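# Pair the matching socks and stack them aligned

## Task

Work out which two of the four socks match, then lay that pair flat on the table with one sock directly over the other, toes together, heels together and cuffs together; the remaining two socks must stay on the table, set away from the stacked pair and not paired with each other.

## Robot and tools

Setting: two arms, left_arm and right_arm, each on a tilted plate bolted to one shared metal frame behind them. Work on this scene is already under way, so the robot and the socks start wherever earlier commands left them. Calibrated base positions in the scene frame: left_arm (-0.044, +0.231, +0.091) m, right_arm (-0.024, -0.245, +0.091) m.

Frame: origin at table-top height, halfway between the nominal bases. +x points out over the table, +z up, and left_arm sits on the +y side (arm names do not match image left/right). Positions are in metres; orientations are quaternions written w first (qw, qx, qy, qz). Each gripper's fingers point along its own +z and open and close along its own y. The reported end_effector_position is the point between the finger pads, about 1 cm short of the fingertips. Reported hand positions can be slightly wrong, more so at long reach, and friction can leave a hand roughly 1 cm from its command in free air without any contact.

The 16-number row: every movement argument uses one flat row covering both arms: x, y, z, qw, qx, qy, qz, opening for left_arm, then the same eight for right_arm. x, y, z and the quaternion are an absolute target pose for that gripper in the scene frame, not an offset. Opening runs from -1 (closed) to +1 (fully open, 0.094 m). Always fill both halves; an arm meant to stay still should get its last reported pose and its current opening again each time, since a 0 is itself a command.

execute_actions(actions, cameras): actions is a list of actions; each action is a list of at most 15 rows, one per 1/30 s step, and a short list repeats its last row to fill 15 steps. An empty list just reports state and images. A target more than 0.6 m away from a gripper's current position along any of that gripper's axes gets the action refused for both arms; if the first action fails against the latest reported state, the whole call is refused. Each step the controller limits the command to 100 mm and 20 degrees from the measured pose, so one action may fall short; the 'Hand target' line shows where each arm is actually heading, and you send the remainder next time. To hold an orientation steady, repeat the same quaternion in every row instead of copying the drifting reported one.

move(target, speed, blend, opening_speed, blocking, cameras): drives each gripper in a straight line to its part of target, which is one 16-number row or a list of up to 15 rows that differ only in pose (via points). speed is path top speed in m/s, 0.002 to 0.5, default 0.25 (rotation capped at twice that in rad/s), one value or one per target. blend, in m, rounds corners at intermediate points. opening_speed (0.2 or more per second on the -1..+1 scale) ramps the fingers; otherwise the opening is sent immediately. Paths finish together, take at least 0.5 s and at most 10 s. They ignore obstacles and the other arm. The reply adds a 'move:' line: done (within 10 mm and 2 degrees), off_target, moving, held or fault, plus limits (paced = clipped, held = steps withheld). Neither done nor off_target says whether anything was touched. With blocking=false the call returns after about 0.5 s while the motion continues; execute_actions is then refused until wait or stop ends it, and a new move replaces the running one.

wait(seconds 0 to 10, cameras): lets time pass with the last commands held; ends early if a running move finishes. stop(): brakes a running move. zoom_image(camera, region [x0, y0, x1, y1] in pixels, at most 504x504): a closer look at cam_high, cam_left_wrist or cam_right_wrist, each 672x504, using its most recent image.

finished_scene(scene=1): ends the job for good and reports success; the socks must already sit correctly with the robot out of the way.

Reading results: grip_measured uses the opening scale and reads a little wide when empty. On a cloth sock the fingers just close more; to release, command well above grip_measured. grip_effort_nm is motor effort (negative = closing), not pad force, and never fully returns to zero. Joint torques include gravity and have offsets; joints 1 to 3 wrap around at ±28 N m. A 'pose unreachable' line means the clearance check blocked that arm, often because it came near the other arm or frame; it does not guard against the two grippers colliding with each other. Joint ranges (rad): waist -2.618 to 3.054, shoulder 0 to 3.142, elbow 0 to 3.142 (straight at 2.901), wrist pitch and yaw ±1.571, wrist roll ±2.094.

Heat: holding loads, reaching far out or pushing into something unreachable warms motors, even during your thinking time. MOTOR HOT appears near 75 °C; at 90 °C that arm folds up and is out for the rest of the scene.

Avoid: any sock leaving the table or being set down off it; dropping socks from height; fast moves into the table; hard pressing; arms or grippers striking each other (this can fail the job outright); arm stops of any kind. Come down slowly to pinch cloth, lift only a little, and lay socks down gently so they stay flat and lined up.

Each tool is called after "Emit:" by a JSON object that holds its "name" and its "arguments", one argument or row to a line.

## Session

Emit:
{"name": "execute_actions", "arguments": {
  "actions": []
}}

Scene clock: 532.80 s.
left_arm: end_effector_position=(+0.1639, -0.0258, +0.2714) grip_measured=+0.198 grip_effort_nm=0.100 end_effector_quat_wxyz=(+0.023, +0.300, +0.953, -0.034) | right_arm: end_effector_position=(+0.2163, -0.5180, +0.2477) grip_measured=+0.198 grip_effort_nm=0.085 end_effector_quat_wxyz=(+0.010, +0.001, +1.000, -0.009)
Joint positions: left_arm=[-1.149 2.274 1.937 -1.555 -0.311 -0.615 0.056] | right_arm=[-0.387 1.35 1.693 -1.56 0.405 -0.459 0.056]
Joint velocities: left_arm=[-0.002 -0.002 0.002 -0.066 0.051 -0.051 0] | right_arm=[0.002 -0.007 -0.017 -0.007 -0.051 -0.051 0]
Joint torques (N m): left_arm=[-4.11 -6.91 7.36 0.26 -0.06 0.01] | right_arm=[1.26 -5.85 7.65 0.35 -0.09 -0.06]
Heat: left arm: 38 °C; right arm: 35 °C.
Hand target: left_arm +0.1612, -0.0268, +0.2782; +0.030, +0.308, +0.950, -0.034 | right_arm +0.2199, -0.5199, +0.2496; +0.012, +0.000, +1.000, -0.006
Tool commands: left_gripper/opening=+0.2 right_gripper/opening=+0.2
Off the commanded pose: left_arm 0.011 m, 5 deg | right_arm 0.005 m, 2 deg.
camera_calibration:
cam_left_wrist: T_world_to_cam=[[-0.471134, -0.88, 0.0602745, 0.0396408], [-0.858923, 0.473252, 0.195664, 0.143201], [-0.200709, 0.0404127, -0.978817, 0.386242], [0, 0, 0, 1]] pos_world=[0.219197, -0.0484954, 0.347652]
cam_right_wrist: T_world_to_cam=[[0.124813, -0.99218, -0.000253039, -0.536617], [-0.956456, -0.120387, 0.265891, 0.115652], [-0.263843, -0.0329446, -0.964003, 0.368578], [0, 0, 0, 1]] pos_world=[0.274839, -0.506356, 0.324424]

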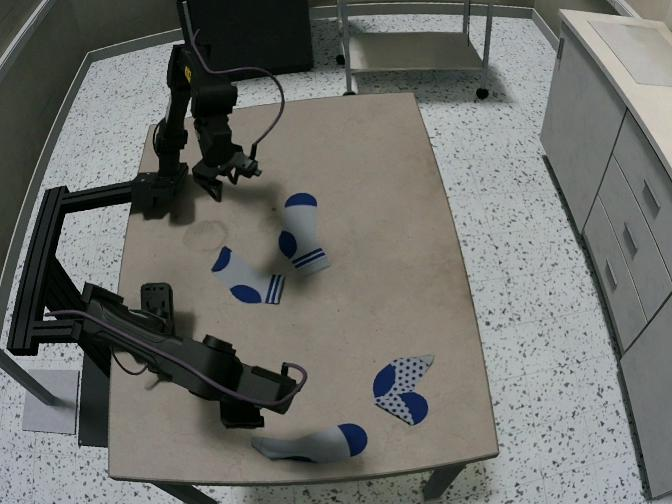

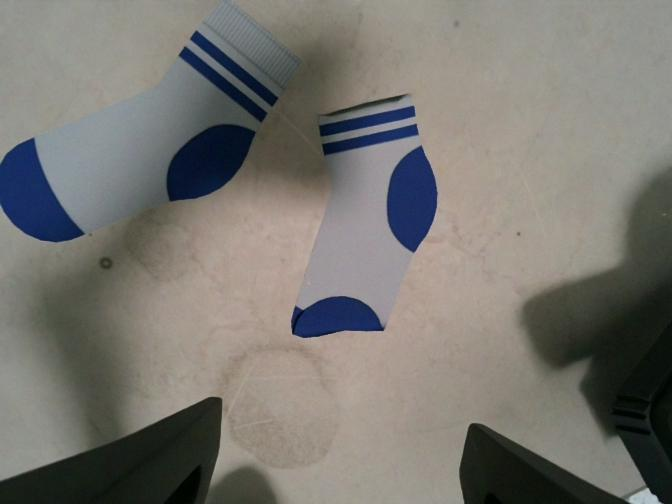

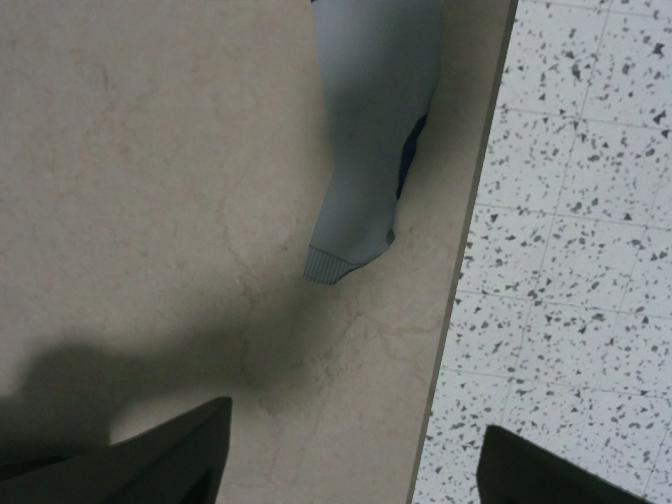

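Emit:
{"name": "zoom_image", "arguments": {
  "camera": "cam_high",
  "region": [190, 180, 350, 320]
}}

Emit:
{"name": "zoom_image", "arguments": {
  "camera": "cam_high",
  "region": [230, 340, 450, 480]
}}

Emit:
{"name": "zoom_image", "arguments": {
  "camera": "cam_left_wrist",
  "region": [0, 0, 500, 400]
}}

Scaled by 3.150.

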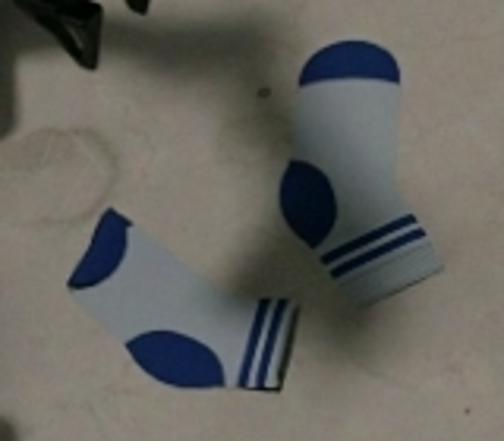

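Scaled by 2.291.

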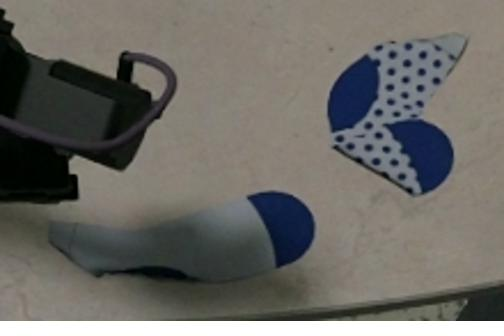

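Scaled by 1.008.

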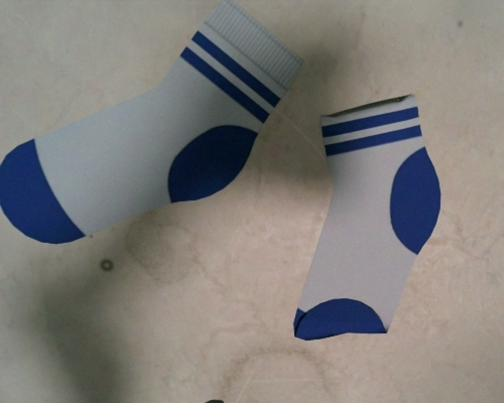

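Emit:
{"name": "move", "arguments": {
  "target": [0.11, -0.03, 0.17, 0, 0.308, 0.951, 0, 0.2, 0.2199, -0.5199, 0.2496, 0.012, 0, 1, -0.006, 0.2]
}}

Emit:
{"name": "zoom_image", "arguments": {
  "camera": "cam_left_wrist",
  "region": [150, 0, 650, 504]
}}

Scene clock: 548.80 s.
left_arm: end_effector_position=(+0.1136, -0.0221, +0.1683) grip_measured=+0.198 grip_effort_nm=0.100 end_effector_quat_wxyz=(-0.008, +0.305, +0.952, +0.007) | right_arm: end_effector_position=(+0.2163, -0.5180, +0.2477) grip_measured=+0.198 grip_effort_nm=0.090 end_effector_quat_wxyz=(+0.010, +0.001, +1.000, -0.009)
Joint positions: left_arm=[-1.182 2.264 1.477 -1.221 -0.295 -0.669 0.056] | right_arm=[-0.387 1.35 1.693 -1.56 0.405 -0.459 0.056]
Joint velocities: left_arm=[-0.002 -0.017 -0.002 -0.022 -0.051 0.066 0] | right_arm=[0.007 0.002 0.012 -0.037 0.007 -0.022 -0.001]
Joint torques (N m): left_arm=[-3.93 -7.2 5.2 0.43 -0.02 -0.11] | right_arm=[1.32 -5.9 7.54 0.36 -0.09 -0.06]
Heat: left arm: 37 °C; right arm: 35 °C.
Hand target: left_arm +0.1095, -0.0268, +0.1701; +0.000, +0.308, +0.952, +0.001 | right_arm +0.2198, -0.5198, +0.2495; +0.012, +0.000, +1.000, -0.006
Off the commanded pose: left_arm 0.009 m, 1 deg | right_arm 0.004 m, 0 deg.
move: done
camera_calibration:
cam_left_wrist: T_world_to_cam=[[-0.479542, -0.877485, -0.00766216, 0.0378106], [-0.845898, 0.459922, 0.270054, 0.104152], [-0.233445, 0.135984, -0.962815, 0.278223], [0, 0, 0, 1]] pos_world=[0.171183, -0.0525572, 0.24004]
cam_right_wrist: T_world_to_cam=[[0.124813, -0.99218, -0.000253039, -0.536617], [-0.956456, -0.120387, 0.265891, 0.115652], [-0.263843, -0.0329446, -0.964003, 0.368578], [0, 0, 0, 1]] pos_world=[0.274839, -0.506356, 0.324424]

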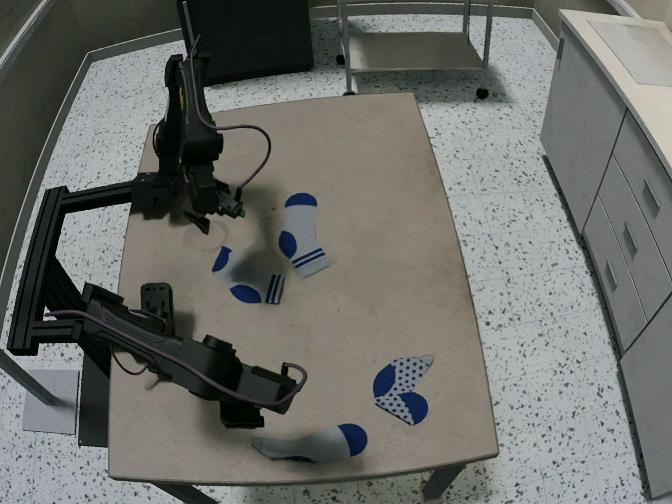

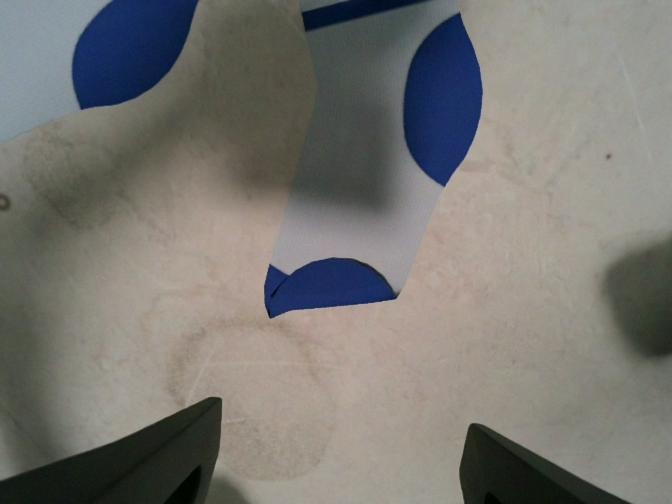

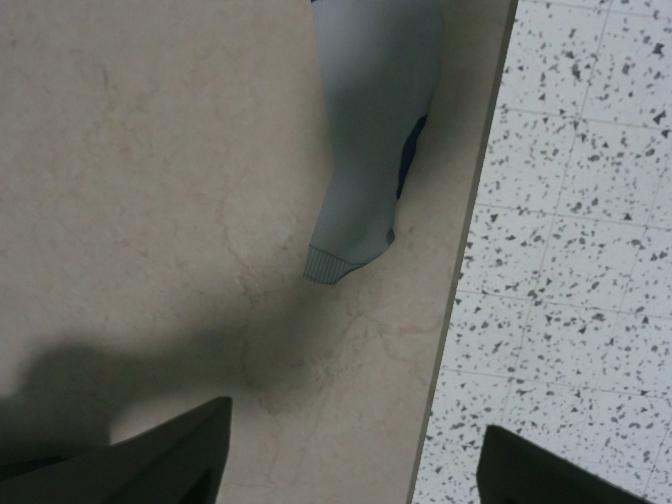

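Scaled by 1.000.

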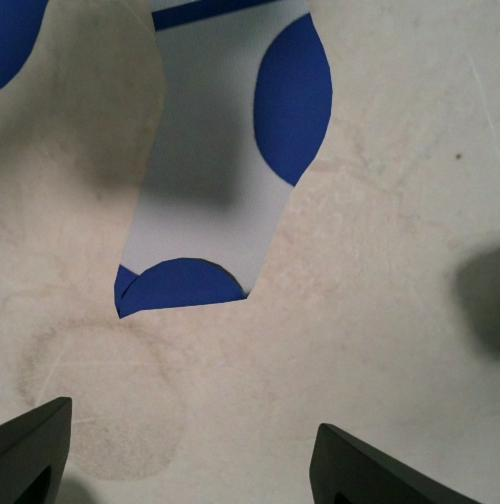

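Emit:
{"name": "move", "arguments": {
  "target": [
    [0.15, 0.2, 0.25, 0, 0.308, 0.951, 0, 0.2, 0.2, -0.35, 0.25, 0, 0.122, 0.9925, 0, 0.2],
    [0.15, 0.2, 0.25, 0, 0.308, 0.951, 0, 0.2, 0.17, -0.11, 0.16, 0, 0.122, 0.9925, 0, 0.2]
  ],
  "blend": 0.05
}}

Scene clock: 564.73 s.
left_arm: end_effector_position=(+0.1521, +0.1907, +0.2506) grip_measured=+0.198 grip_effort_nm=0.100 end_effector_quat_wxyz=(+0.020, +0.307, +0.951, -0.026) | right_arm: end_effector_position=(+0.1699, -0.1113, +0.1560) grip_measured=+0.198 grip_effort_nm=0.085 end_effector_quat_wxyz=(-0.001, +0.117, +0.993, +0.001)
Joint positions: left_arm=[-0.895 1.502 1.241 -1.557 -0.389 -0.345 0.056] | right_arm=[0.957 1.87 1.087 -1.128 0.382 1.26 0.056]
Joint velocities: left_arm=[-0.002 0.007 -0.007 0.022 0.051 0.051 0] | right_arm=[-0.012 -0.002 -0.007 -0.022 -0.007 -0.022 -0.001]
Joint torques (N m): left_arm=[-1.63 -2.32 5.3 0.29 -0.08 0.08] | right_arm=[3.93 -5.37 7.01 0.57 -0.02 0.1]
Heat: left arm: 38 °C; right arm: 35 °C.
Hand target: left_arm +0.1520, +0.1956, +0.2511; +0.021, +0.309, +0.951, -0.021 | right_arm +0.1738, -0.1028, +0.1604; +0.006, +0.122, +0.992, +0.014
Off the commanded pose: left_arm 0.010 m, 4 deg | right_arm 0.004 m, 1 deg.
joint sent to its limit (left arm) — joint 4 (wrist pitch), lower limit. The joint targets are off in position and orientation.
move: off_target (left_arm)
camera_calibration:
cam_left_wrist: T_world_to_cam=[[-0.484354, -0.873684, 0.0455909, 0.230309], [-0.851804, 0.482829, 0.203239, 0.0298956], [-0.199579, 0.0596048, -0.978067, 0.350741], [0, 0, 0, 1]] pos_world=[0.207016, 0.165876, 0.326473]
cam_right_wrist: T_world_to_cam=[[-0.107057, -0.99398, -0.0233034, -0.0845551], [-0.954048, 0.0961017, 0.283825, 0.165484], [-0.279877, 0.0526179, -0.958593, 0.292744], [0, 0, 0, 1]] pos_world=[0.23076, -0.115353, 0.231684]

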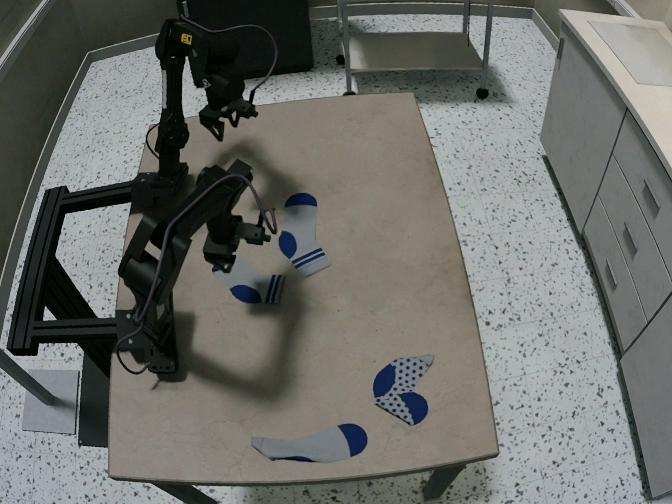

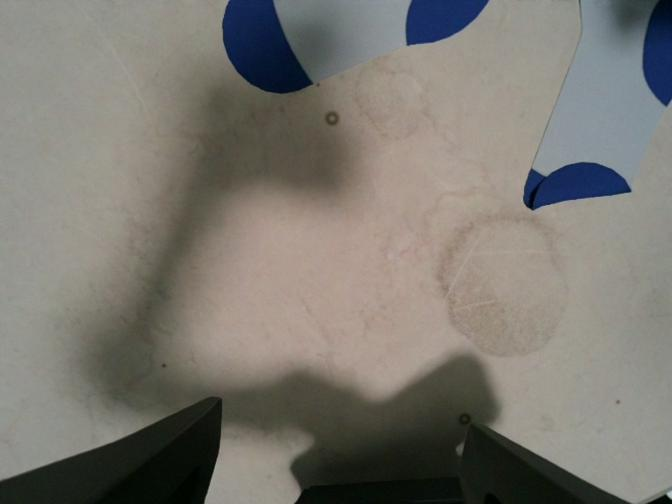

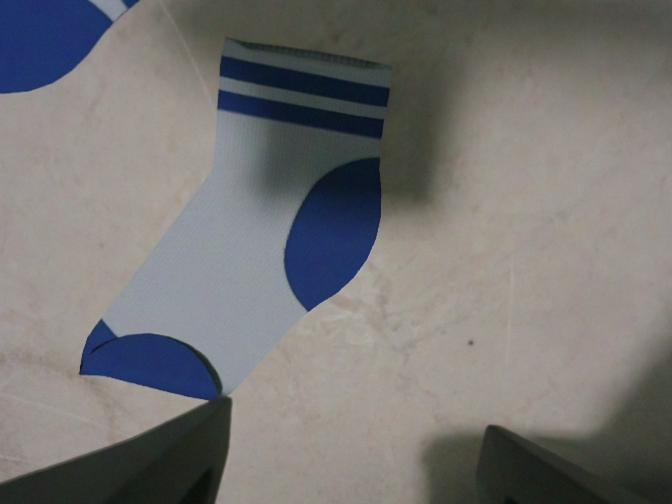

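Emit:
{"name": "zoom_image", "arguments": {
  "camera": "cam_right_wrist",
  "region": [200, 20, 420, 185]
}}

Scaled by 2.291.

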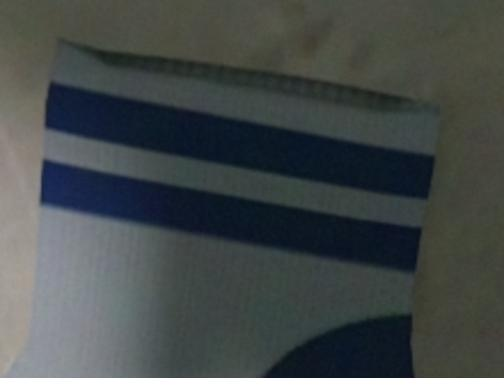

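Emit:
{"name": "move", "arguments": {
  "target": [0.152, 0.195, 0.2511, 0.021, 0.308, 0.951, -0.021, 0.2, 0.252, -0.097, 0.07, 0, 0.105, 0.9945, 0, 0.2]
}}

Scene clock: 575.77 s.
left_arm: end_effector_position=(+0.1521, +0.1907, +0.2506) grip_measured=+0.198 grip_effort_nm=0.100 end_effector_quat_wxyz=(+0.021, +0.307, +0.951, -0.026) | right_arm: end_effector_position=(+0.2443, -0.1043, +0.0694) grip_measured=+0.198 grip_effort_nm=0.085 end_effector_quat_wxyz=(-0.011, +0.106, +0.994, -0.008)
Joint positions: left_arm=[-0.895 1.502 1.241 -1.557 -0.39 -0.345 0.056] | right_arm=[0.681 2.132 1.153 -0.842 0.457 0.961 0.056]
Joint velocities: left_arm=[-0.002 0.022 -0.007 -0.051 0.007 0.022 0] | right_arm=[-0.022 0.002 -0.022 0.022 -0.066 -0.022 -0.001]
Joint torques (N m): left_arm=[-1.73 -2.22 5.23 0.25 -0.09 0.01] | right_arm=[4.59 -7.17 6.64 0.53 0.11 -0.08]
Heat: left arm: 37 °C; right arm: 35 °C.
Hand target: left_arm +0.1521, +0.1949, +0.2511; +0.021, +0.308, +0.951, -0.021 | right_arm +0.2529, -0.0981, +0.0699; +0.001, +0.106, +0.994, -0.003
Off the commanded pose: left_arm 0.004 m, 1 deg | right_arm 0.011 m, 2 deg.
move: off_target (right_arm)
camera_calibration:
cam_left_wrist: T_world_to_cam=[[-0.484346, -0.873705, 0.0452506, 0.230458], [-0.85188, 0.482765, 0.203075, 0.0299898], [-0.199273, 0.0598107, -0.978117, 0.350676], [0, 0, 0, 1]] pos_world=[0.207049, 0.1659, 0.326484]
cam_right_wrist: T_world_to_cam=[[-0.0854571, -0.99633, -0.00492738, -0.0784792], [-0.949718, 0.079962, 0.302724, 0.256261], [-0.301219, 0.0305495, -0.953066, 0.232665], [0, 0, 0, 1]] pos_world=[0.306753, -0.10579, 0.143782]

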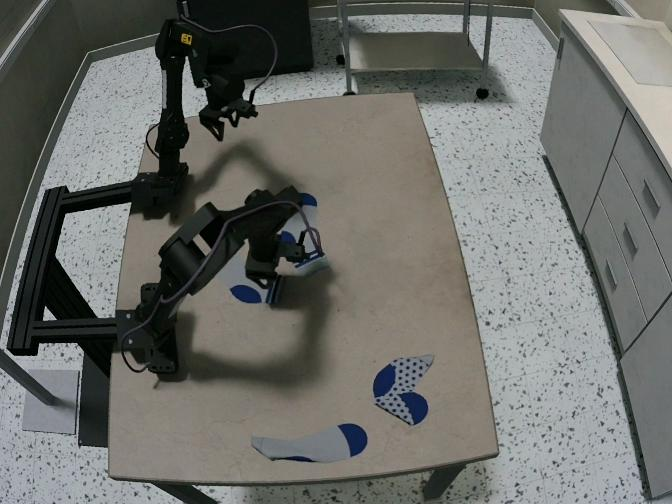

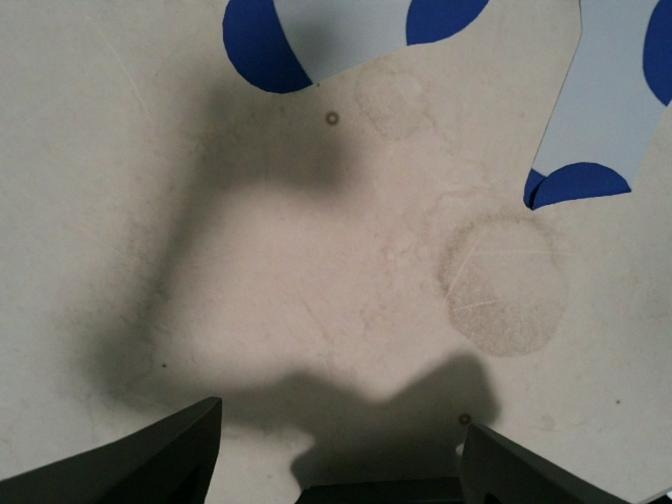

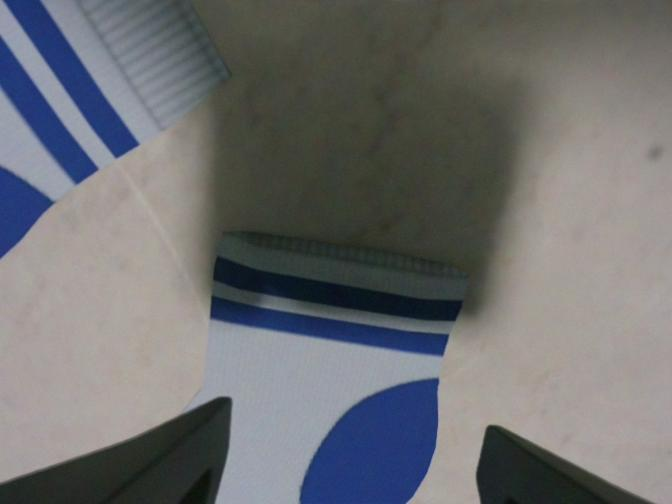

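Emit:
{"name": "move", "arguments": {
  "target": [
    [0.152, 0.195, 0.2511, 0.021, 0.308, 0.951, -0.021, 0.2, 0.256, -0.096, 0.03, 0, 0.105, 0.9945, 0, -0.3],
    [0.152, 0.195, 0.2511, 0.021, 0.308, 0.951, -0.021, 0.2, 0.256, -0.096, 0.012, 0, 0.105, 0.9945, 0, -0.3]
  ],
  "speed": [0.15,0.05]
}}

Scene clock: 581.97 s.
left_arm: end_effector_position=(+0.1521, +0.1907, +0.2506) grip_measured=+0.198 grip_effort_nm=0.095 end_effector_quat_wxyz=(+0.021, +0.307, +0.951, -0.026) | right_arm: end_effector_position=(+0.2621, -0.0943, +0.0206) grip_measured=-0.298 grip_effort_nm=-0.129 end_effector_quat_wxyz=(+0.003, +0.113, +0.994, +0.009)
Joint positions: left_arm=[-0.895 1.502 1.241 -1.557 -0.39 -0.345 0.056] | right_arm=[0.602 2.244 1.121 -0.613 0.469 0.868 0.033]
Joint velocities: left_arm=[-0.002 -0.007 0.002 0.037 0.007 0.007 0] | right_arm=[-0.012 -0.022 0.002 -0.066 0.022 -0.007 0]
Joint torques (N m): left_arm=[-1.83 -2.39 5.2 0.24 -0.06 0] | right_arm=[4.49 -7.6 3.29 0.59 0.1 -0.1]
Heat: left arm: 36 °C; right arm: 35 °C.
Hand target: left_arm +0.1520, +0.1949, +0.2511; +0.021, +0.308, +0.951, -0.021 | right_arm +0.2564, -0.0964, +0.0119; -0.001, +0.106, +0.994, -0.001
Off the commanded pose: left_arm 0.004 m, 1 deg | right_arm 0.011 m, 1 deg.
move: off_target (right_arm)
camera_calibration:
cam_left_wrist: T_world_to_cam=[[-0.484346, -0.873705, 0.0452506, 0.230458], [-0.85188, 0.482765, 0.203075, 0.0299898], [-0.199273, 0.0598107, -0.978117, 0.350676], [0, 0, 0, 1]] pos_world=[0.207049, 0.1659, 0.326484]
cam_right_wrist: T_world_to_cam=[[-0.0994137, -0.994314, -0.0381691, -0.0626778], [-0.957338, 0.0851161, 0.27615, 0.290204], [-0.271331, 0.0639938, -0.960356, 0.1867], [0, 0, 0, 1]] pos_world=[0.32225, -0.0989701, 0.0967669]

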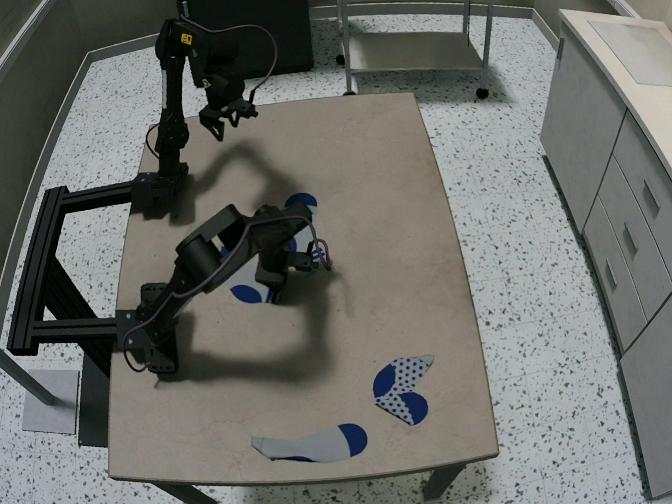

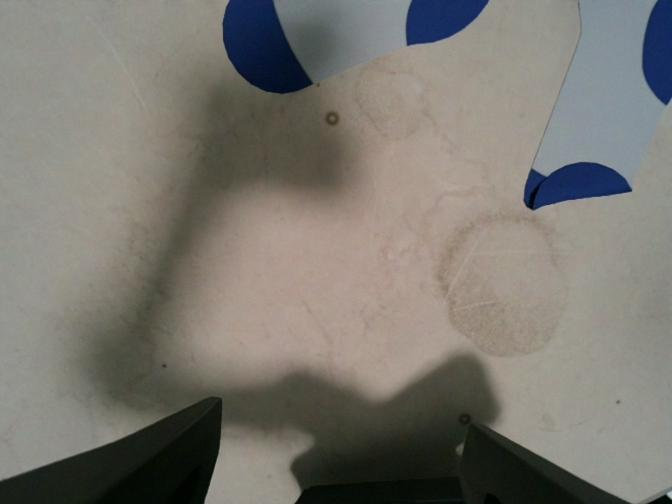

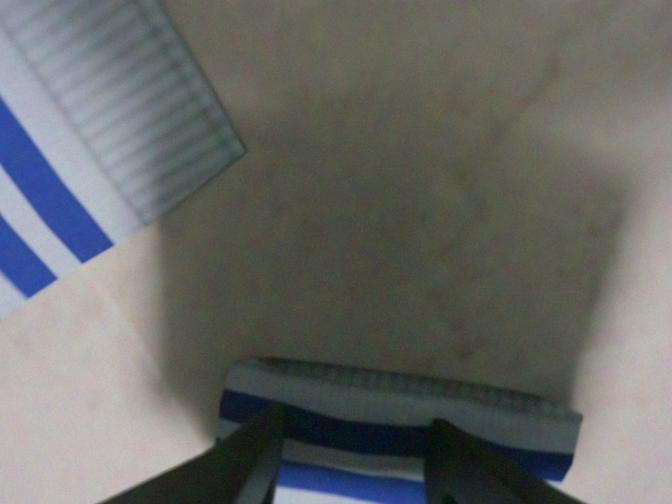

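Emit:
{"name": "move", "arguments": {
  "target": [0.152, 0.195, 0.2511, 0.021, 0.308, 0.951, -0.021, 0.2, 0.252, -0.1, 0.001, 0, 0.105, 0.9945, 0, -0.3],
  "speed": 0.05,
  "cameras": ["cam_right_wrist"]
}}

Scene clock: 585.23 s.
left_arm: end_effector_position=(+0.1521, +0.1907, +0.2506) grip_measured=+0.198 grip_effort_nm=0.100 end_effector_quat_wxyz=(+0.021, +0.307, +0.951, -0.026) | right_arm: end_effector_position=(+0.2614, -0.0942, +0.0178) grip_measured=-0.298 grip_effort_nm=-0.125 end_effector_quat_wxyz=(+0.009, +0.108, +0.994, +0.011)
Joint positions: left_arm=[-0.895 1.502 1.241 -1.557 -0.39 -0.345 0.056] | right_arm=[0.602 2.241 1.101 -0.581 0.473 0.851 0.033]
Joint velocities: left_arm=[-0.007 -0.017 0.017 -0.081 0.066 -0.081 0] | right_arm=[0.007 0.002 -0.012 -0.081 -0.007 -0.037 -0.002]
Joint torques (N m): left_arm=[-1.78 -2.22 5.18 0.23 -0.11 0.04] | right_arm=[3.32 -6.99 1.85 0.91 0.09 -0.1]
Heat: left arm: 36 °C; right arm: 34 °C.
Hand target: left_arm +0.1521, +0.1949, +0.2511; +0.021, +0.308, +0.951, -0.021 | right_arm +0.2516, -0.1002, +0.0018; +0.000, +0.105, +0.995, -0.001
Off the commanded pose: left_arm 0.004 m, 1 deg | right_arm 0.020 m, 2 deg.
move: off_target (right_arm)
camera_calibration:
cam_right_wrist: T_world_to_cam=[[-0.0890984, -0.995105, -0.0427497, -0.0654693], [-0.961346, 0.0746906, 0.265018, 0.29061], [-0.260527, 0.0647099, -0.963295, 0.181069], [0, 0, 0, 1]] pos_world=[0.320717, -0.0985716, 0.0946079]
Images, in order (width x height): cam_right_wrist 672x504.

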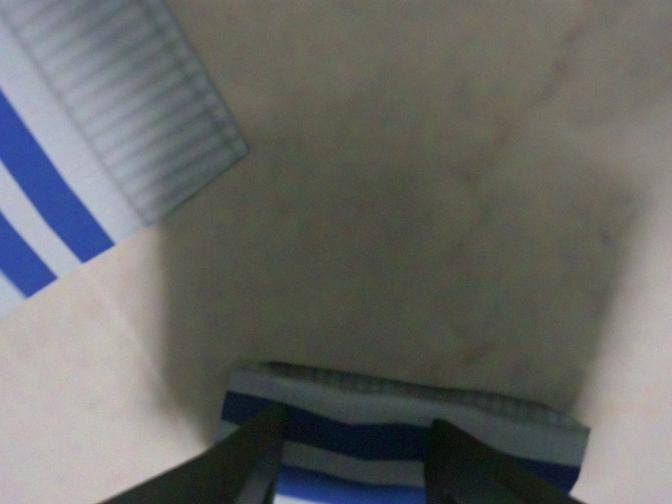

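Emit:
{"name": "move", "arguments": {
  "target": [0.152, 0.195, 0.2511, 0.021, 0.308, 0.951, -0.021, 0.2, 0.257, -0.097, 0.006, 0, 0.105, 0.9945, 0, -1],
  "speed": 0.05,
  "opening_speed": 0.7,
  "cameras": ["cam_right_wrist"]
}}

Scene clock: 589.63 s.
left_arm: end_effector_position=(+0.1521, +0.1907, +0.2506) grip_measured=+0.198 grip_effort_nm=0.100 end_effector_quat_wxyz=(+0.021, +0.307, +0.951, -0.026) | right_arm: end_effector_position=(+0.2624, -0.0946, +0.0181) grip_measured=-0.984 grip_effort_nm=-0.896 end_effector_quat_wxyz=(+0.011, +0.108, +0.994, +0.010)
Joint positions: left_arm=[-0.895 1.502 1.241 -1.557 -0.39 -0.345 0.056] | right_arm=[0.602 2.241 1.102 -0.581 0.477 0.851 0.001]
Joint velocities: left_arm=[-0.002 -0.007 -0.022 0.037 0.007 -0.066 -0.001] | right_arm=[-0.017 0.007 0.012 -0.007 -0.022 -0.022 0.001]
Joint torques (N m): left_arm=[-1.73 -2.17 5.38 0.27 -0.09 -0.02] | right_arm=[3.69 -6.57 3.97 0.57 0.03 -0.05]
Heat: left arm: 36 °C; right arm: 34 °C.
Hand target: left_arm +0.1521, +0.1949, +0.2511; +0.021, +0.308, +0.951, -0.021 | right_arm +0.2569, -0.0971, +0.0063; +0.000, +0.105, +0.994, +0.000
Off the commanded pose: left_arm 0.004 m, 1 deg | right_arm 0.013 m, 2 deg.
move: off_target (right_arm)
camera_calibration:
cam_right_wrist: T_world_to_cam=[[-0.0891699, -0.995183, -0.0407339, -0.0657563], [-0.962342, 0.0755387, 0.261136, 0.291947], [-0.256801, 0.0624854, -0.964442, 0.180489], [0, 0, 0, 1]] pos_world=[0.321439, -0.0987708, 0.0951553]
Images, in order (width x height): cam_right_wrist 672x504.

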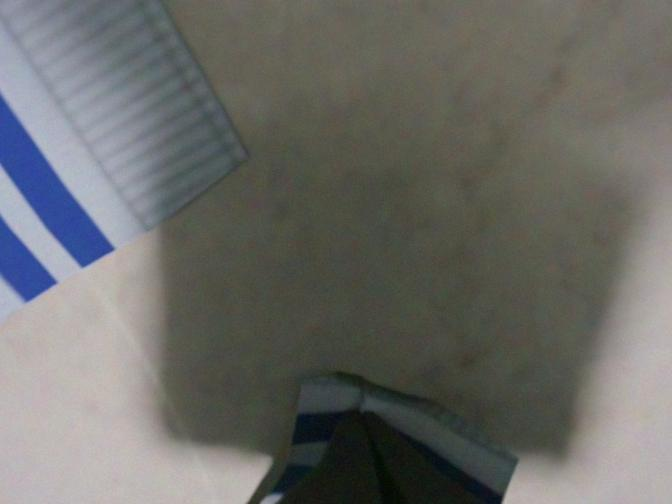

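Emit:
{"name": "move", "arguments": {
  "target": [
    [0.152, 0.195, 0.2511, 0.021, 0.308, 0.951, -0.021, 0.2, 0.25, -0.11, 0.1, 0, 0.105, 0.9945, 0, -1],
    [0.152, 0.195, 0.2511, 0.021, 0.308, 0.951, -0.021, 0.2, 0.22, -0.18, 0.33, 0, 0.105, 0.9945, 0, -1]
  ],
  "speed": 0.15,
  "blend": 0.04
}}

Emit:
{"name": "zoom_image", "arguments": {
  "camera": "cam_high",
  "region": [170, 130, 340, 320]
}}

Scene clock: 594.93 s.
left_arm: end_effector_position=(+0.1521, +0.1907, +0.2506) grip_measured=+0.198 grip_effort_nm=0.090 end_effector_quat_wxyz=(+0.021, +0.307, +0.951, -0.026) | right_arm: end_effector_position=(+0.2195, -0.1818, +0.3262) grip_measured=-0.984 grip_effort_nm=-0.877 end_effector_quat_wxyz=(+0.087, +0.117, +0.980, +0.133)
Joint positions: left_arm=[-0.895 1.502 1.241 -1.557 -0.39 -0.345 0.056] | right_arm=[0.941 1.564 1.554 -1.549 0.413 1.112 0.001]
Joint velocities: left_arm=[-0.022 -0.027 0.012 0.007 0.022 0.007 -0.001] | right_arm=[0.002 -0.007 -0.022 0.037 -0.037 0.007 -0.001]
Joint torques (N m): left_arm=[-1.57 -2.19 5.08 0.29 -0.07 -0.01] | right_arm=[3.6 -2.29 6.74 0.8 0 -0.09]
Heat: left arm: 36 °C; right arm: 34 °C.
Hand target: left_arm +0.1521, +0.1949, +0.2511; +0.021, +0.308, +0.951, -0.021 | right_arm +0.2168, -0.1817, +0.3309; +0.088, +0.106, +0.981, +0.134
Off the commanded pose: left_arm 0.004 m, 1 deg | right_arm 0.004 m, 18 deg.
joint sent to its limit (right arm) — joint 4 (wrist pitch), lower limit. The joint targets are off in position and orientation.
move: off_target (right_arm)
camera_calibration:
cam_left_wrist: T_world_to_cam=[[-0.484346, -0.873705, 0.0452506, 0.230458], [-0.85188, 0.482765, 0.203075, 0.0299898], [-0.199273, 0.0598107, -0.978117, 0.350676], [0, 0, 0, 1]] pos_world=[0.207049, 0.1659, 0.326484]
cam_right_wrist: T_world_to_cam=[[-0.07924, -0.956368, -0.281215, -0.0605565], [-0.993673, 0.0532561, 0.0988789, 0.232512], [-0.0795882, 0.287271, -0.954537, 0.470807], [0, 0, 0, 1]] pos_world=[0.263713, -0.205546, 0.409382]

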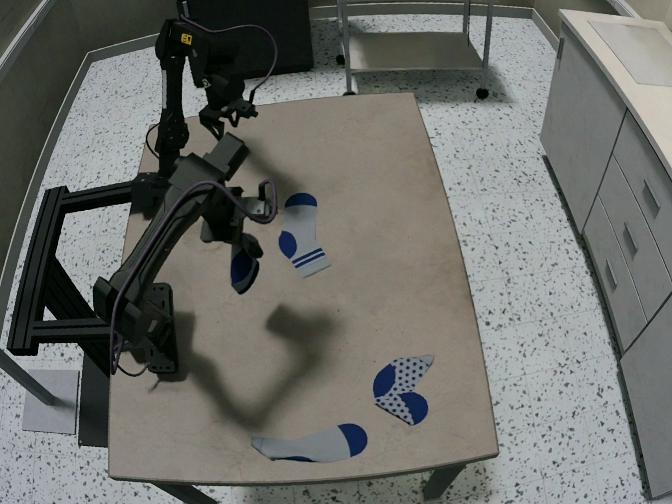

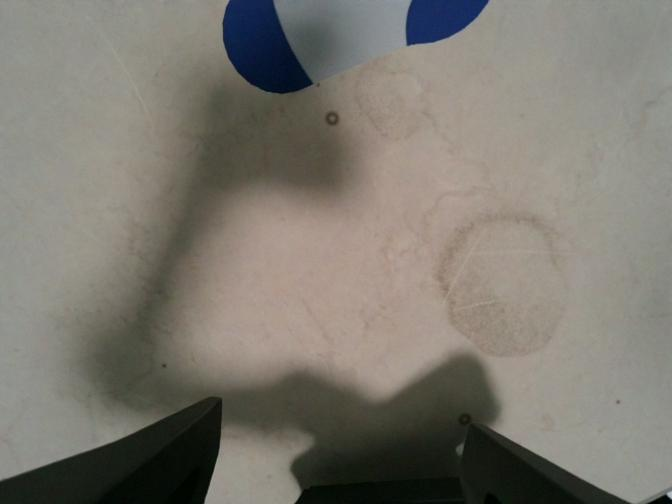

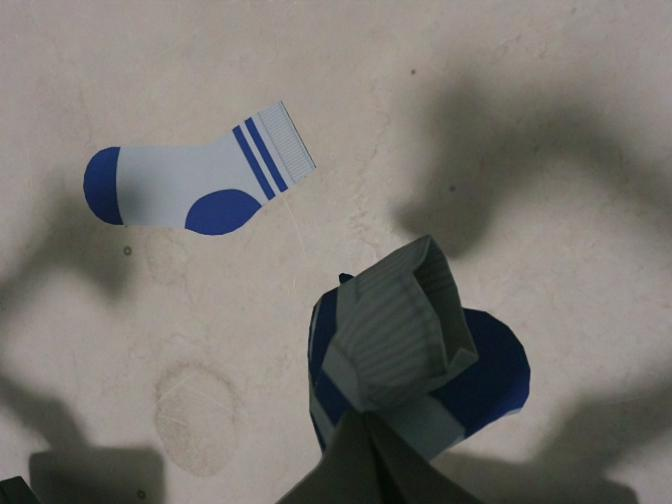

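Scaled by 2.653.

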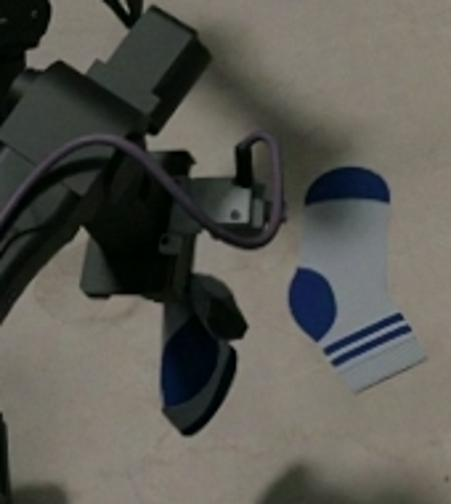

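Emit:
{"name": "move", "arguments": {
  "target": [
    [0.152, 0.195, 0.2511, 0.021, 0.308, 0.951, -0.021, 0.2, 0.21, -0.25, 0.19, 0, 0, 1, 0, -1],
    [0.152, 0.195, 0.2511, 0.021, 0.308, 0.951, -0.021, 0.2, 0.33, -0.25, 0.15, 0, 0, 1, 0, -1],
    [0.152, 0.195, 0.2511, 0.021, 0.308, 0.951, -0.021, 0.2, 0.42, -0.25, 0.055, 0, 0, 1, 0, -1],
    [0.152, 0.195, 0.2511, 0.021, 0.308, 0.951, -0.021, 0.2, 0.46, -0.25, 0.02, 0, 0, 1, 0, -1]
  ],
  "speed": 0.15,
  "blend": 0.03
}}

Scene clock: 607.57 s.
left_arm: end_effector_position=(+0.1521, +0.1907, +0.2506) grip_measured=+0.198 grip_effort_nm=0.105 end_effector_quat_wxyz=(+0.021, +0.307, +0.951, -0.026) | right_arm: end_effector_position=(+0.4594, -0.2552, +0.0249) grip_measured=-0.984 grip_effort_nm=-0.872 end_effector_quat_wxyz=(+0.003, +0.005, +1.000, -0.008)
Joint positions: left_arm=[-0.895 1.502 1.241 -1.557 -0.39 -0.345 0.056] | right_arm=[0.128 2.415 1.931 -1.005 0.521 0.119 0.001]
Joint velocities: left_arm=[-0.002 -0.012 -0.002 -0.022 0.037 0.022 -0.001] | right_arm=[0.012 0.007 0.007 0.007 -0.037 -0.081 0.002]
Joint torques (N m): left_arm=[-1.61 -2.21 5.22 0.28 -0.04 0] | right_arm=[6.53 -10.8 7.06 0.32 0.04 -0.08]
Heat: left arm: 36 °C; right arm: 34 °C.
Hand target: left_arm +0.1521, +0.1949, +0.2511; +0.021, +0.308, +0.951, -0.021 | right_arm +0.4615, -0.2518, +0.0191; +0.000, -0.001, +1.000, -0.010
Off the commanded pose: left_arm 0.004 m, 1 deg | right_arm 0.007 m, 1 deg.
move: done; blend cut to 0.0266 m at target 3
camera_calibration:
cam_left_wrist: T_world_to_cam=[[-0.484346, -0.873705, 0.0452506, 0.230458], [-0.85188, 0.482765, 0.203075, 0.0299898], [-0.199273, 0.0598107, -0.978117, 0.350676], [0, 0, 0, 1]] pos_world=[0.207049, 0.1659, 0.326484]
cam_right_wrist: T_world_to_cam=[[0.115843, -0.993262, -0.00338267, -0.302432], [-0.95406, -0.112217, 0.277808, 0.439673], [-0.276315, -0.0289549, -0.960631, 0.233186], [0, 0, 0, 1]] pos_world=[0.518942, -0.244303, 0.100838]

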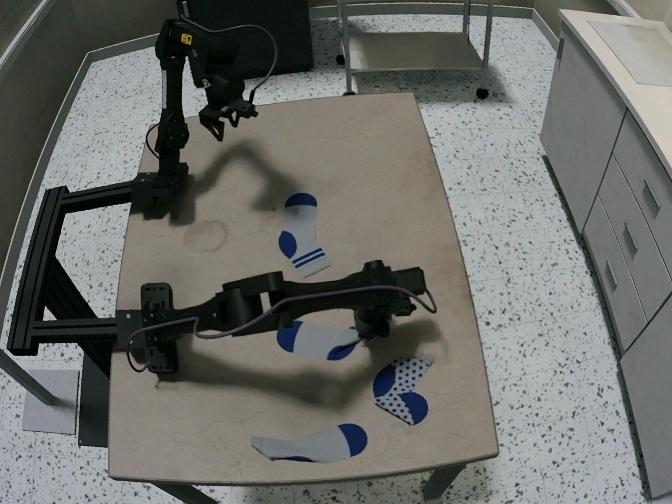

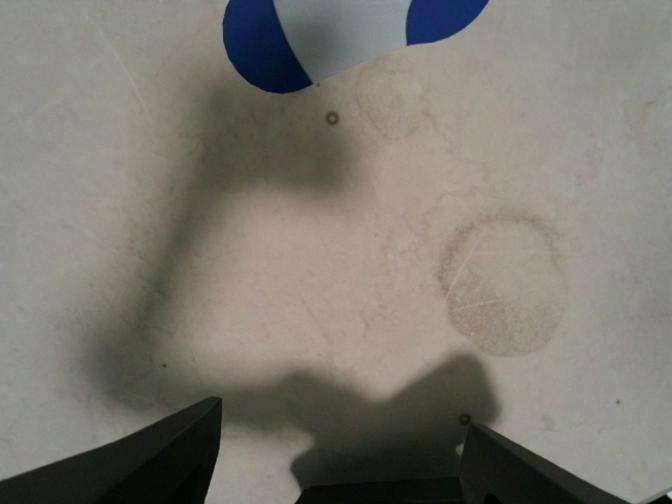

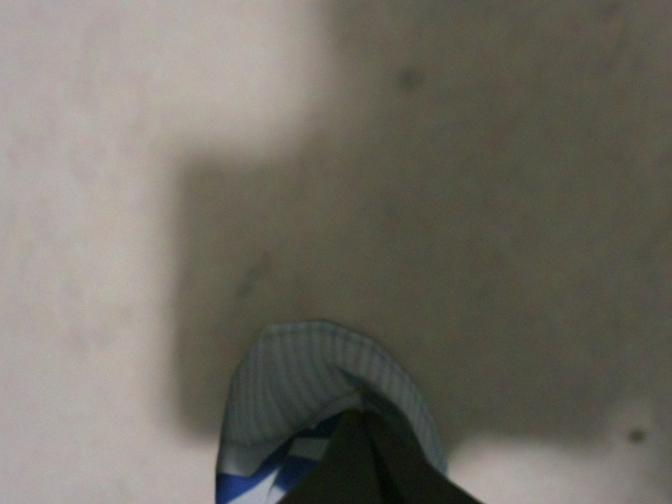

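Emit:
{"name": "move", "arguments": {
  "target": [
    [0.152, 0.35, 0.2511, 0.021, 0.308, 0.951, -0.021, 0.2, 0.4, -0.25, 0.2, 0, 0, 1, 0, -1],
    [0.152, 0.4, 0.2511, 0.021, 0.308, 0.951, -0.021, 0.2, 0.30, -0.1, 0.27, 0, 0, 1, 0, -1],
    [0.152, 0.4, 0.2511, 0.021, 0.308, 0.951, -0.021, 0.2, 0.26, 0.05, 0.27, 0, 0, 1, 0, -1]
  ],
  "speed": 0.2,
  "blend": 0.04
}}

Emit:
{"name": "zoom_image", "arguments": {
  "camera": "cam_right_wrist",
  "region": [100, 50, 600, 504]
}}

Scene clock: 618.93 s.
left_arm: end_effector_position=(+0.1548, +0.3959, +0.2456) grip_measured=+0.198 grip_effort_nm=0.090 end_effector_quat_wxyz=(+0.064, +0.308, +0.949, -0.024) | right_arm: end_effector_position=(+0.2588, +0.0490, +0.2691) grip_measured=-0.984 grip_effort_nm=-0.872 end_effector_quat_wxyz=(+0.045, -0.001, +0.996, +0.075)
Joint positions: left_arm=[0.024 1.028 1.292 -1.563 -0.393 0.704 0.056] | right_arm=[1.059 2.497 2.293 -1.558 0.36 1.063 0.001]
Joint velocities: left_arm=[0.012 0.002 -0.007 -0.007 0.051 0.007 0] | right_arm=[0.012 -0.012 -0.012 -0.037 0.007 -0.051 0]
Joint torques (N m): left_arm=[-0.25 -1.37 7.23 0.37 0.13 0.02] | right_arm=[5.26 -9.99 7.72 0.62 -0.03 0.11]
Heat: left arm: 35 °C; right arm: 34 °C.
Hand target: left_arm +0.1567, +0.3972, +0.2503; +0.071, +0.307, +0.949, -0.028 | right_arm +0.2575, +0.0532, +0.2701; +0.045, +0.000, +0.996, +0.077
Off the commanded pose: left_arm 0.007 m, 5 deg | right_arm 0.002 m, 10 deg.
joint sent to its limit (left arm) — joint 4 (wrist pitch), lower limit. The joint targets are off in position and orientation.
joint sent to its limit (right arm) — joint 4 (wrist pitch), lower limit. The joint targets are off in position and orientation.
move: off_target (left_arm, right_arm)
camera_calibration:
cam_left_wrist: T_world_to_cam=[[-0.488783, -0.872039, 0.0252922, 0.416227], [-0.864663, 0.488095, 0.118831, -0.045244], [-0.11597, 0.0362133, -0.992592, 0.334015], [0, 0, 0, 1]] pos_world=[0.20306, 0.372954, 0.32639]
cam_right_wrist: T_world_to_cam=[[0.136513, -0.978022, -0.157595, 0.0592288], [-0.971261, -0.163449, 0.173019, 0.249757], [-0.194975, 0.129447, -0.972228, 0.395455], [0, 0, 0, 1]] pos_world=[0.311598, 0.0475593, 0.350594]

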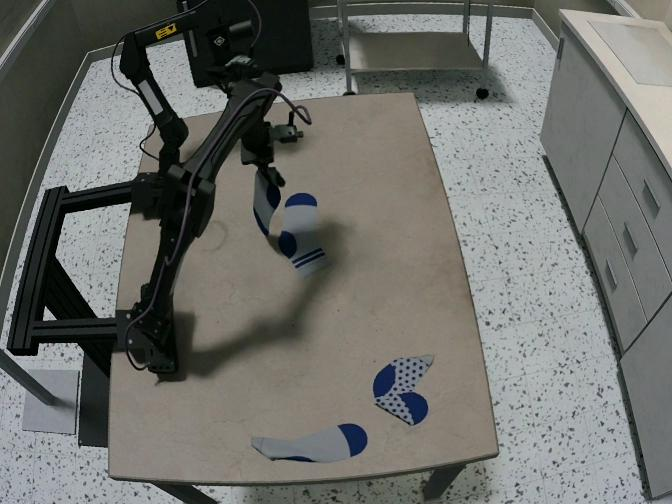

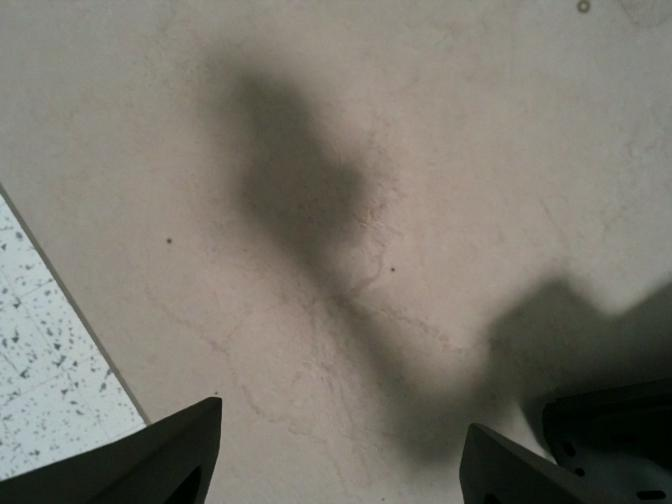

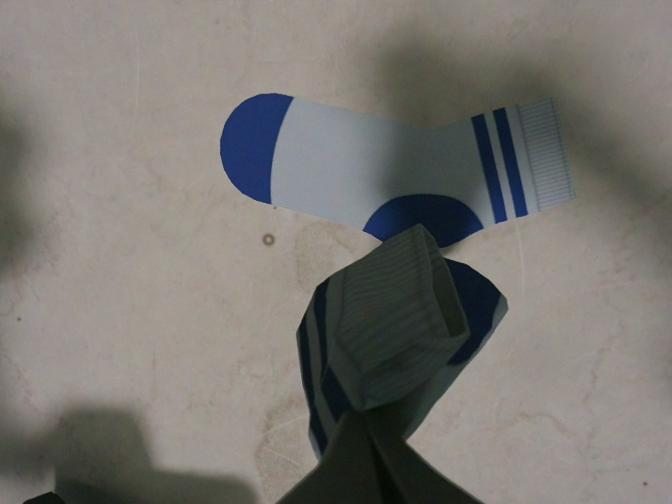

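Scaled by 1.008.

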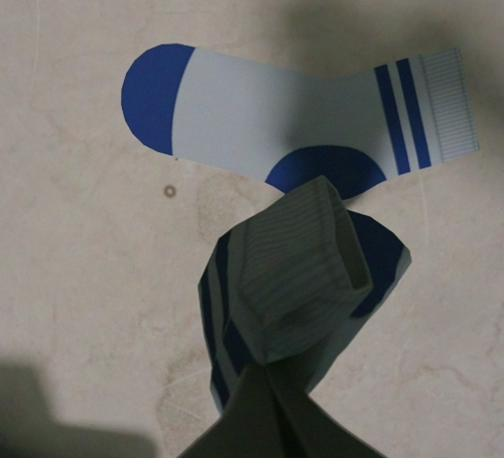

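Emit:
{"name": "move", "arguments": {
  "target": [
    [0.157, 0.397, 0.25, 0.071, 0.307, 0.949, -0.028, 0.2, 0.24, 0.2, 0.26, 0, 0.574, 0.819, 0, -1],
    [0.157, 0.397, 0.25, 0.071, 0.307, 0.949, -0.028, 0.2, 0.277, 0.218, 0.225, 0, 0.574, 0.819, 0, -1]
  ],
  "speed": 0.2,
  "blend": 0.03
}}

Emit:
{"name": "zoom_image", "arguments": {
  "camera": "cam_high",
  "region": [220, 120, 380, 280]
}}

Scene clock: 638.10 s.
left_arm: end_effector_position=(+0.1548, +0.3958, +0.2456) grip_measured=+0.198 grip_effort_nm=0.100 end_effector_quat_wxyz=(+0.065, +0.309, +0.949, -0.025) | right_arm: end_effector_position=(+0.2779, +0.2100, +0.2263) grip_measured=-0.984 grip_effort_nm=-0.877 end_effector_quat_wxyz=(-0.015, +0.502, +0.833, +0.234)
Joint positions: left_arm=[0.024 1.028 1.292 -1.563 -0.393 0.705 0.056] | right_arm=[1.111 2.999 2.856 -1.323 0.332 2.101 0.001]
Joint velocities: left_arm=[-0.012 0.012 0.002 -0.022 0.022 -0.037 -0.001] | right_arm=[-0.012 -0.017 -0.032 -0.007 0.007 -0.007 -0.001]
Joint torques (N m): left_arm=[-0.13 -1.24 7.34 0.4 0.16 0.09] | right_arm=[5.97 -13.34 7.82 1.35 0.07 0.09]
Heat: left arm: 35 °C; right arm: 36 °C.
Hand target: left_arm +0.1571, +0.3970, +0.2499; +0.071, +0.307, +0.949, -0.028 | right_arm +0.2759, +0.2165, +0.2255; -0.012, +0.503, +0.830, +0.241
Off the commanded pose: left_arm 0.005 m, 1 deg | right_arm 0.008 m, 28 deg; orientation clipped.
elbow stopped short (right arm): the move would have taken joint 3 (elbow) straighter than the controller allows.
joint sent to its limit (right arm) — joint 6 (wrist roll), upper limit. The joint targets are off in orientation, not in position.
move: off_target (right_arm); blend cut to 0.027 m at target 1; limits=paced
camera_calibration:
cam_left_wrist: T_world_to_cam=[[-0.489842, -0.87143, 0.0257669, 0.41592], [-0.864091, 0.489216, 0.118383, -0.0455938], [-0.115768, 0.0357241, -0.992634, 0.334207], [0, 0, 0, 1]] pos_world=[0.203028, 0.372811, 0.326425]
cam_right_wrist: T_world_to_cam=[[-0.769045, -0.479852, -0.42227, 0.414304], [-0.637393, 0.625275, 0.450291, -0.0191154], [0.0479616, 0.615446, -0.786719, 0.125193], [0, 0, 0, 1]] pos_world=[0.30043, 0.133707, 0.282047]

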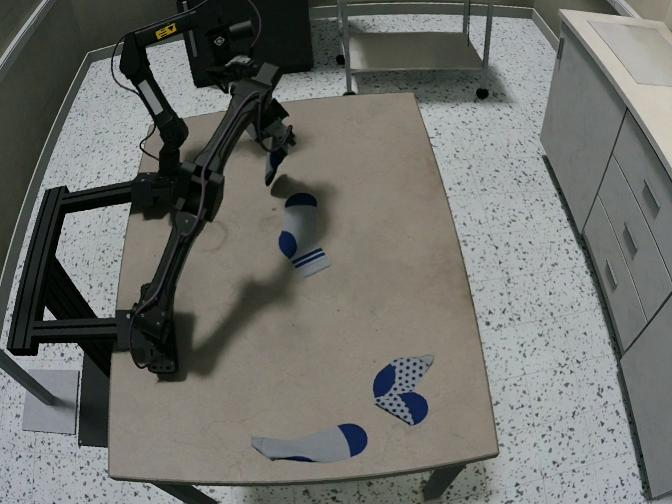

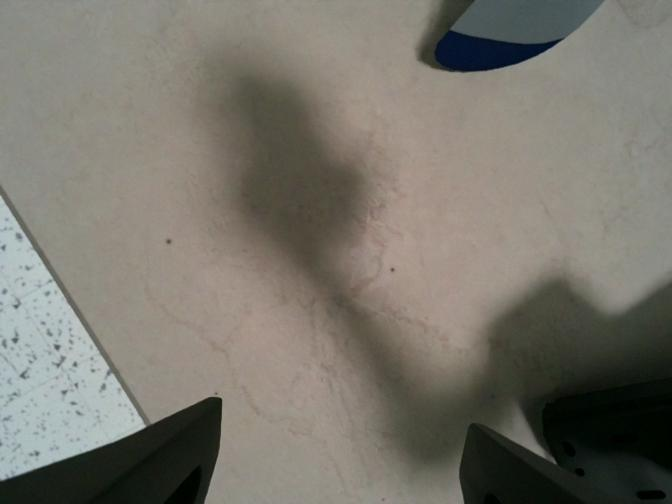

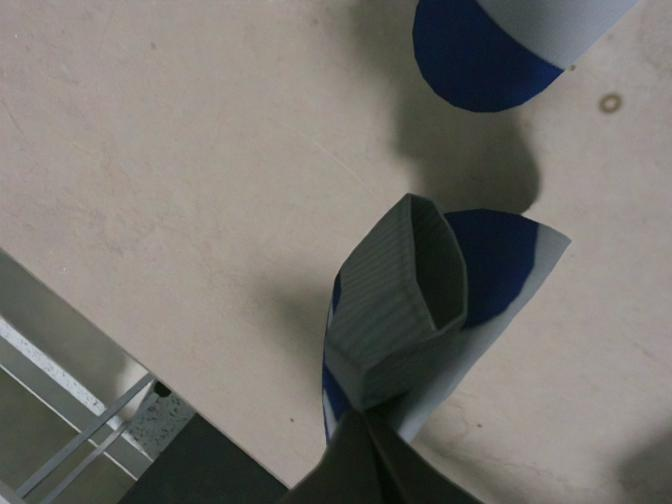

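Scaled by 3.150.

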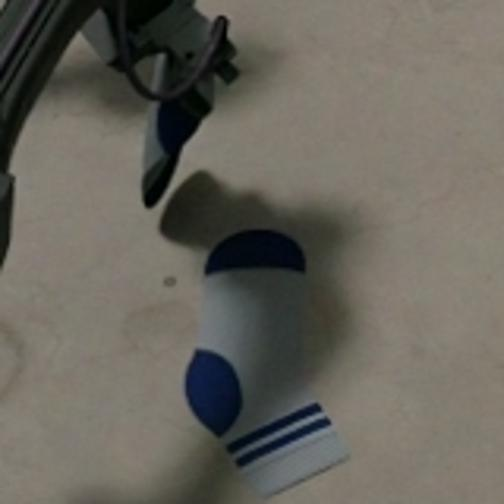

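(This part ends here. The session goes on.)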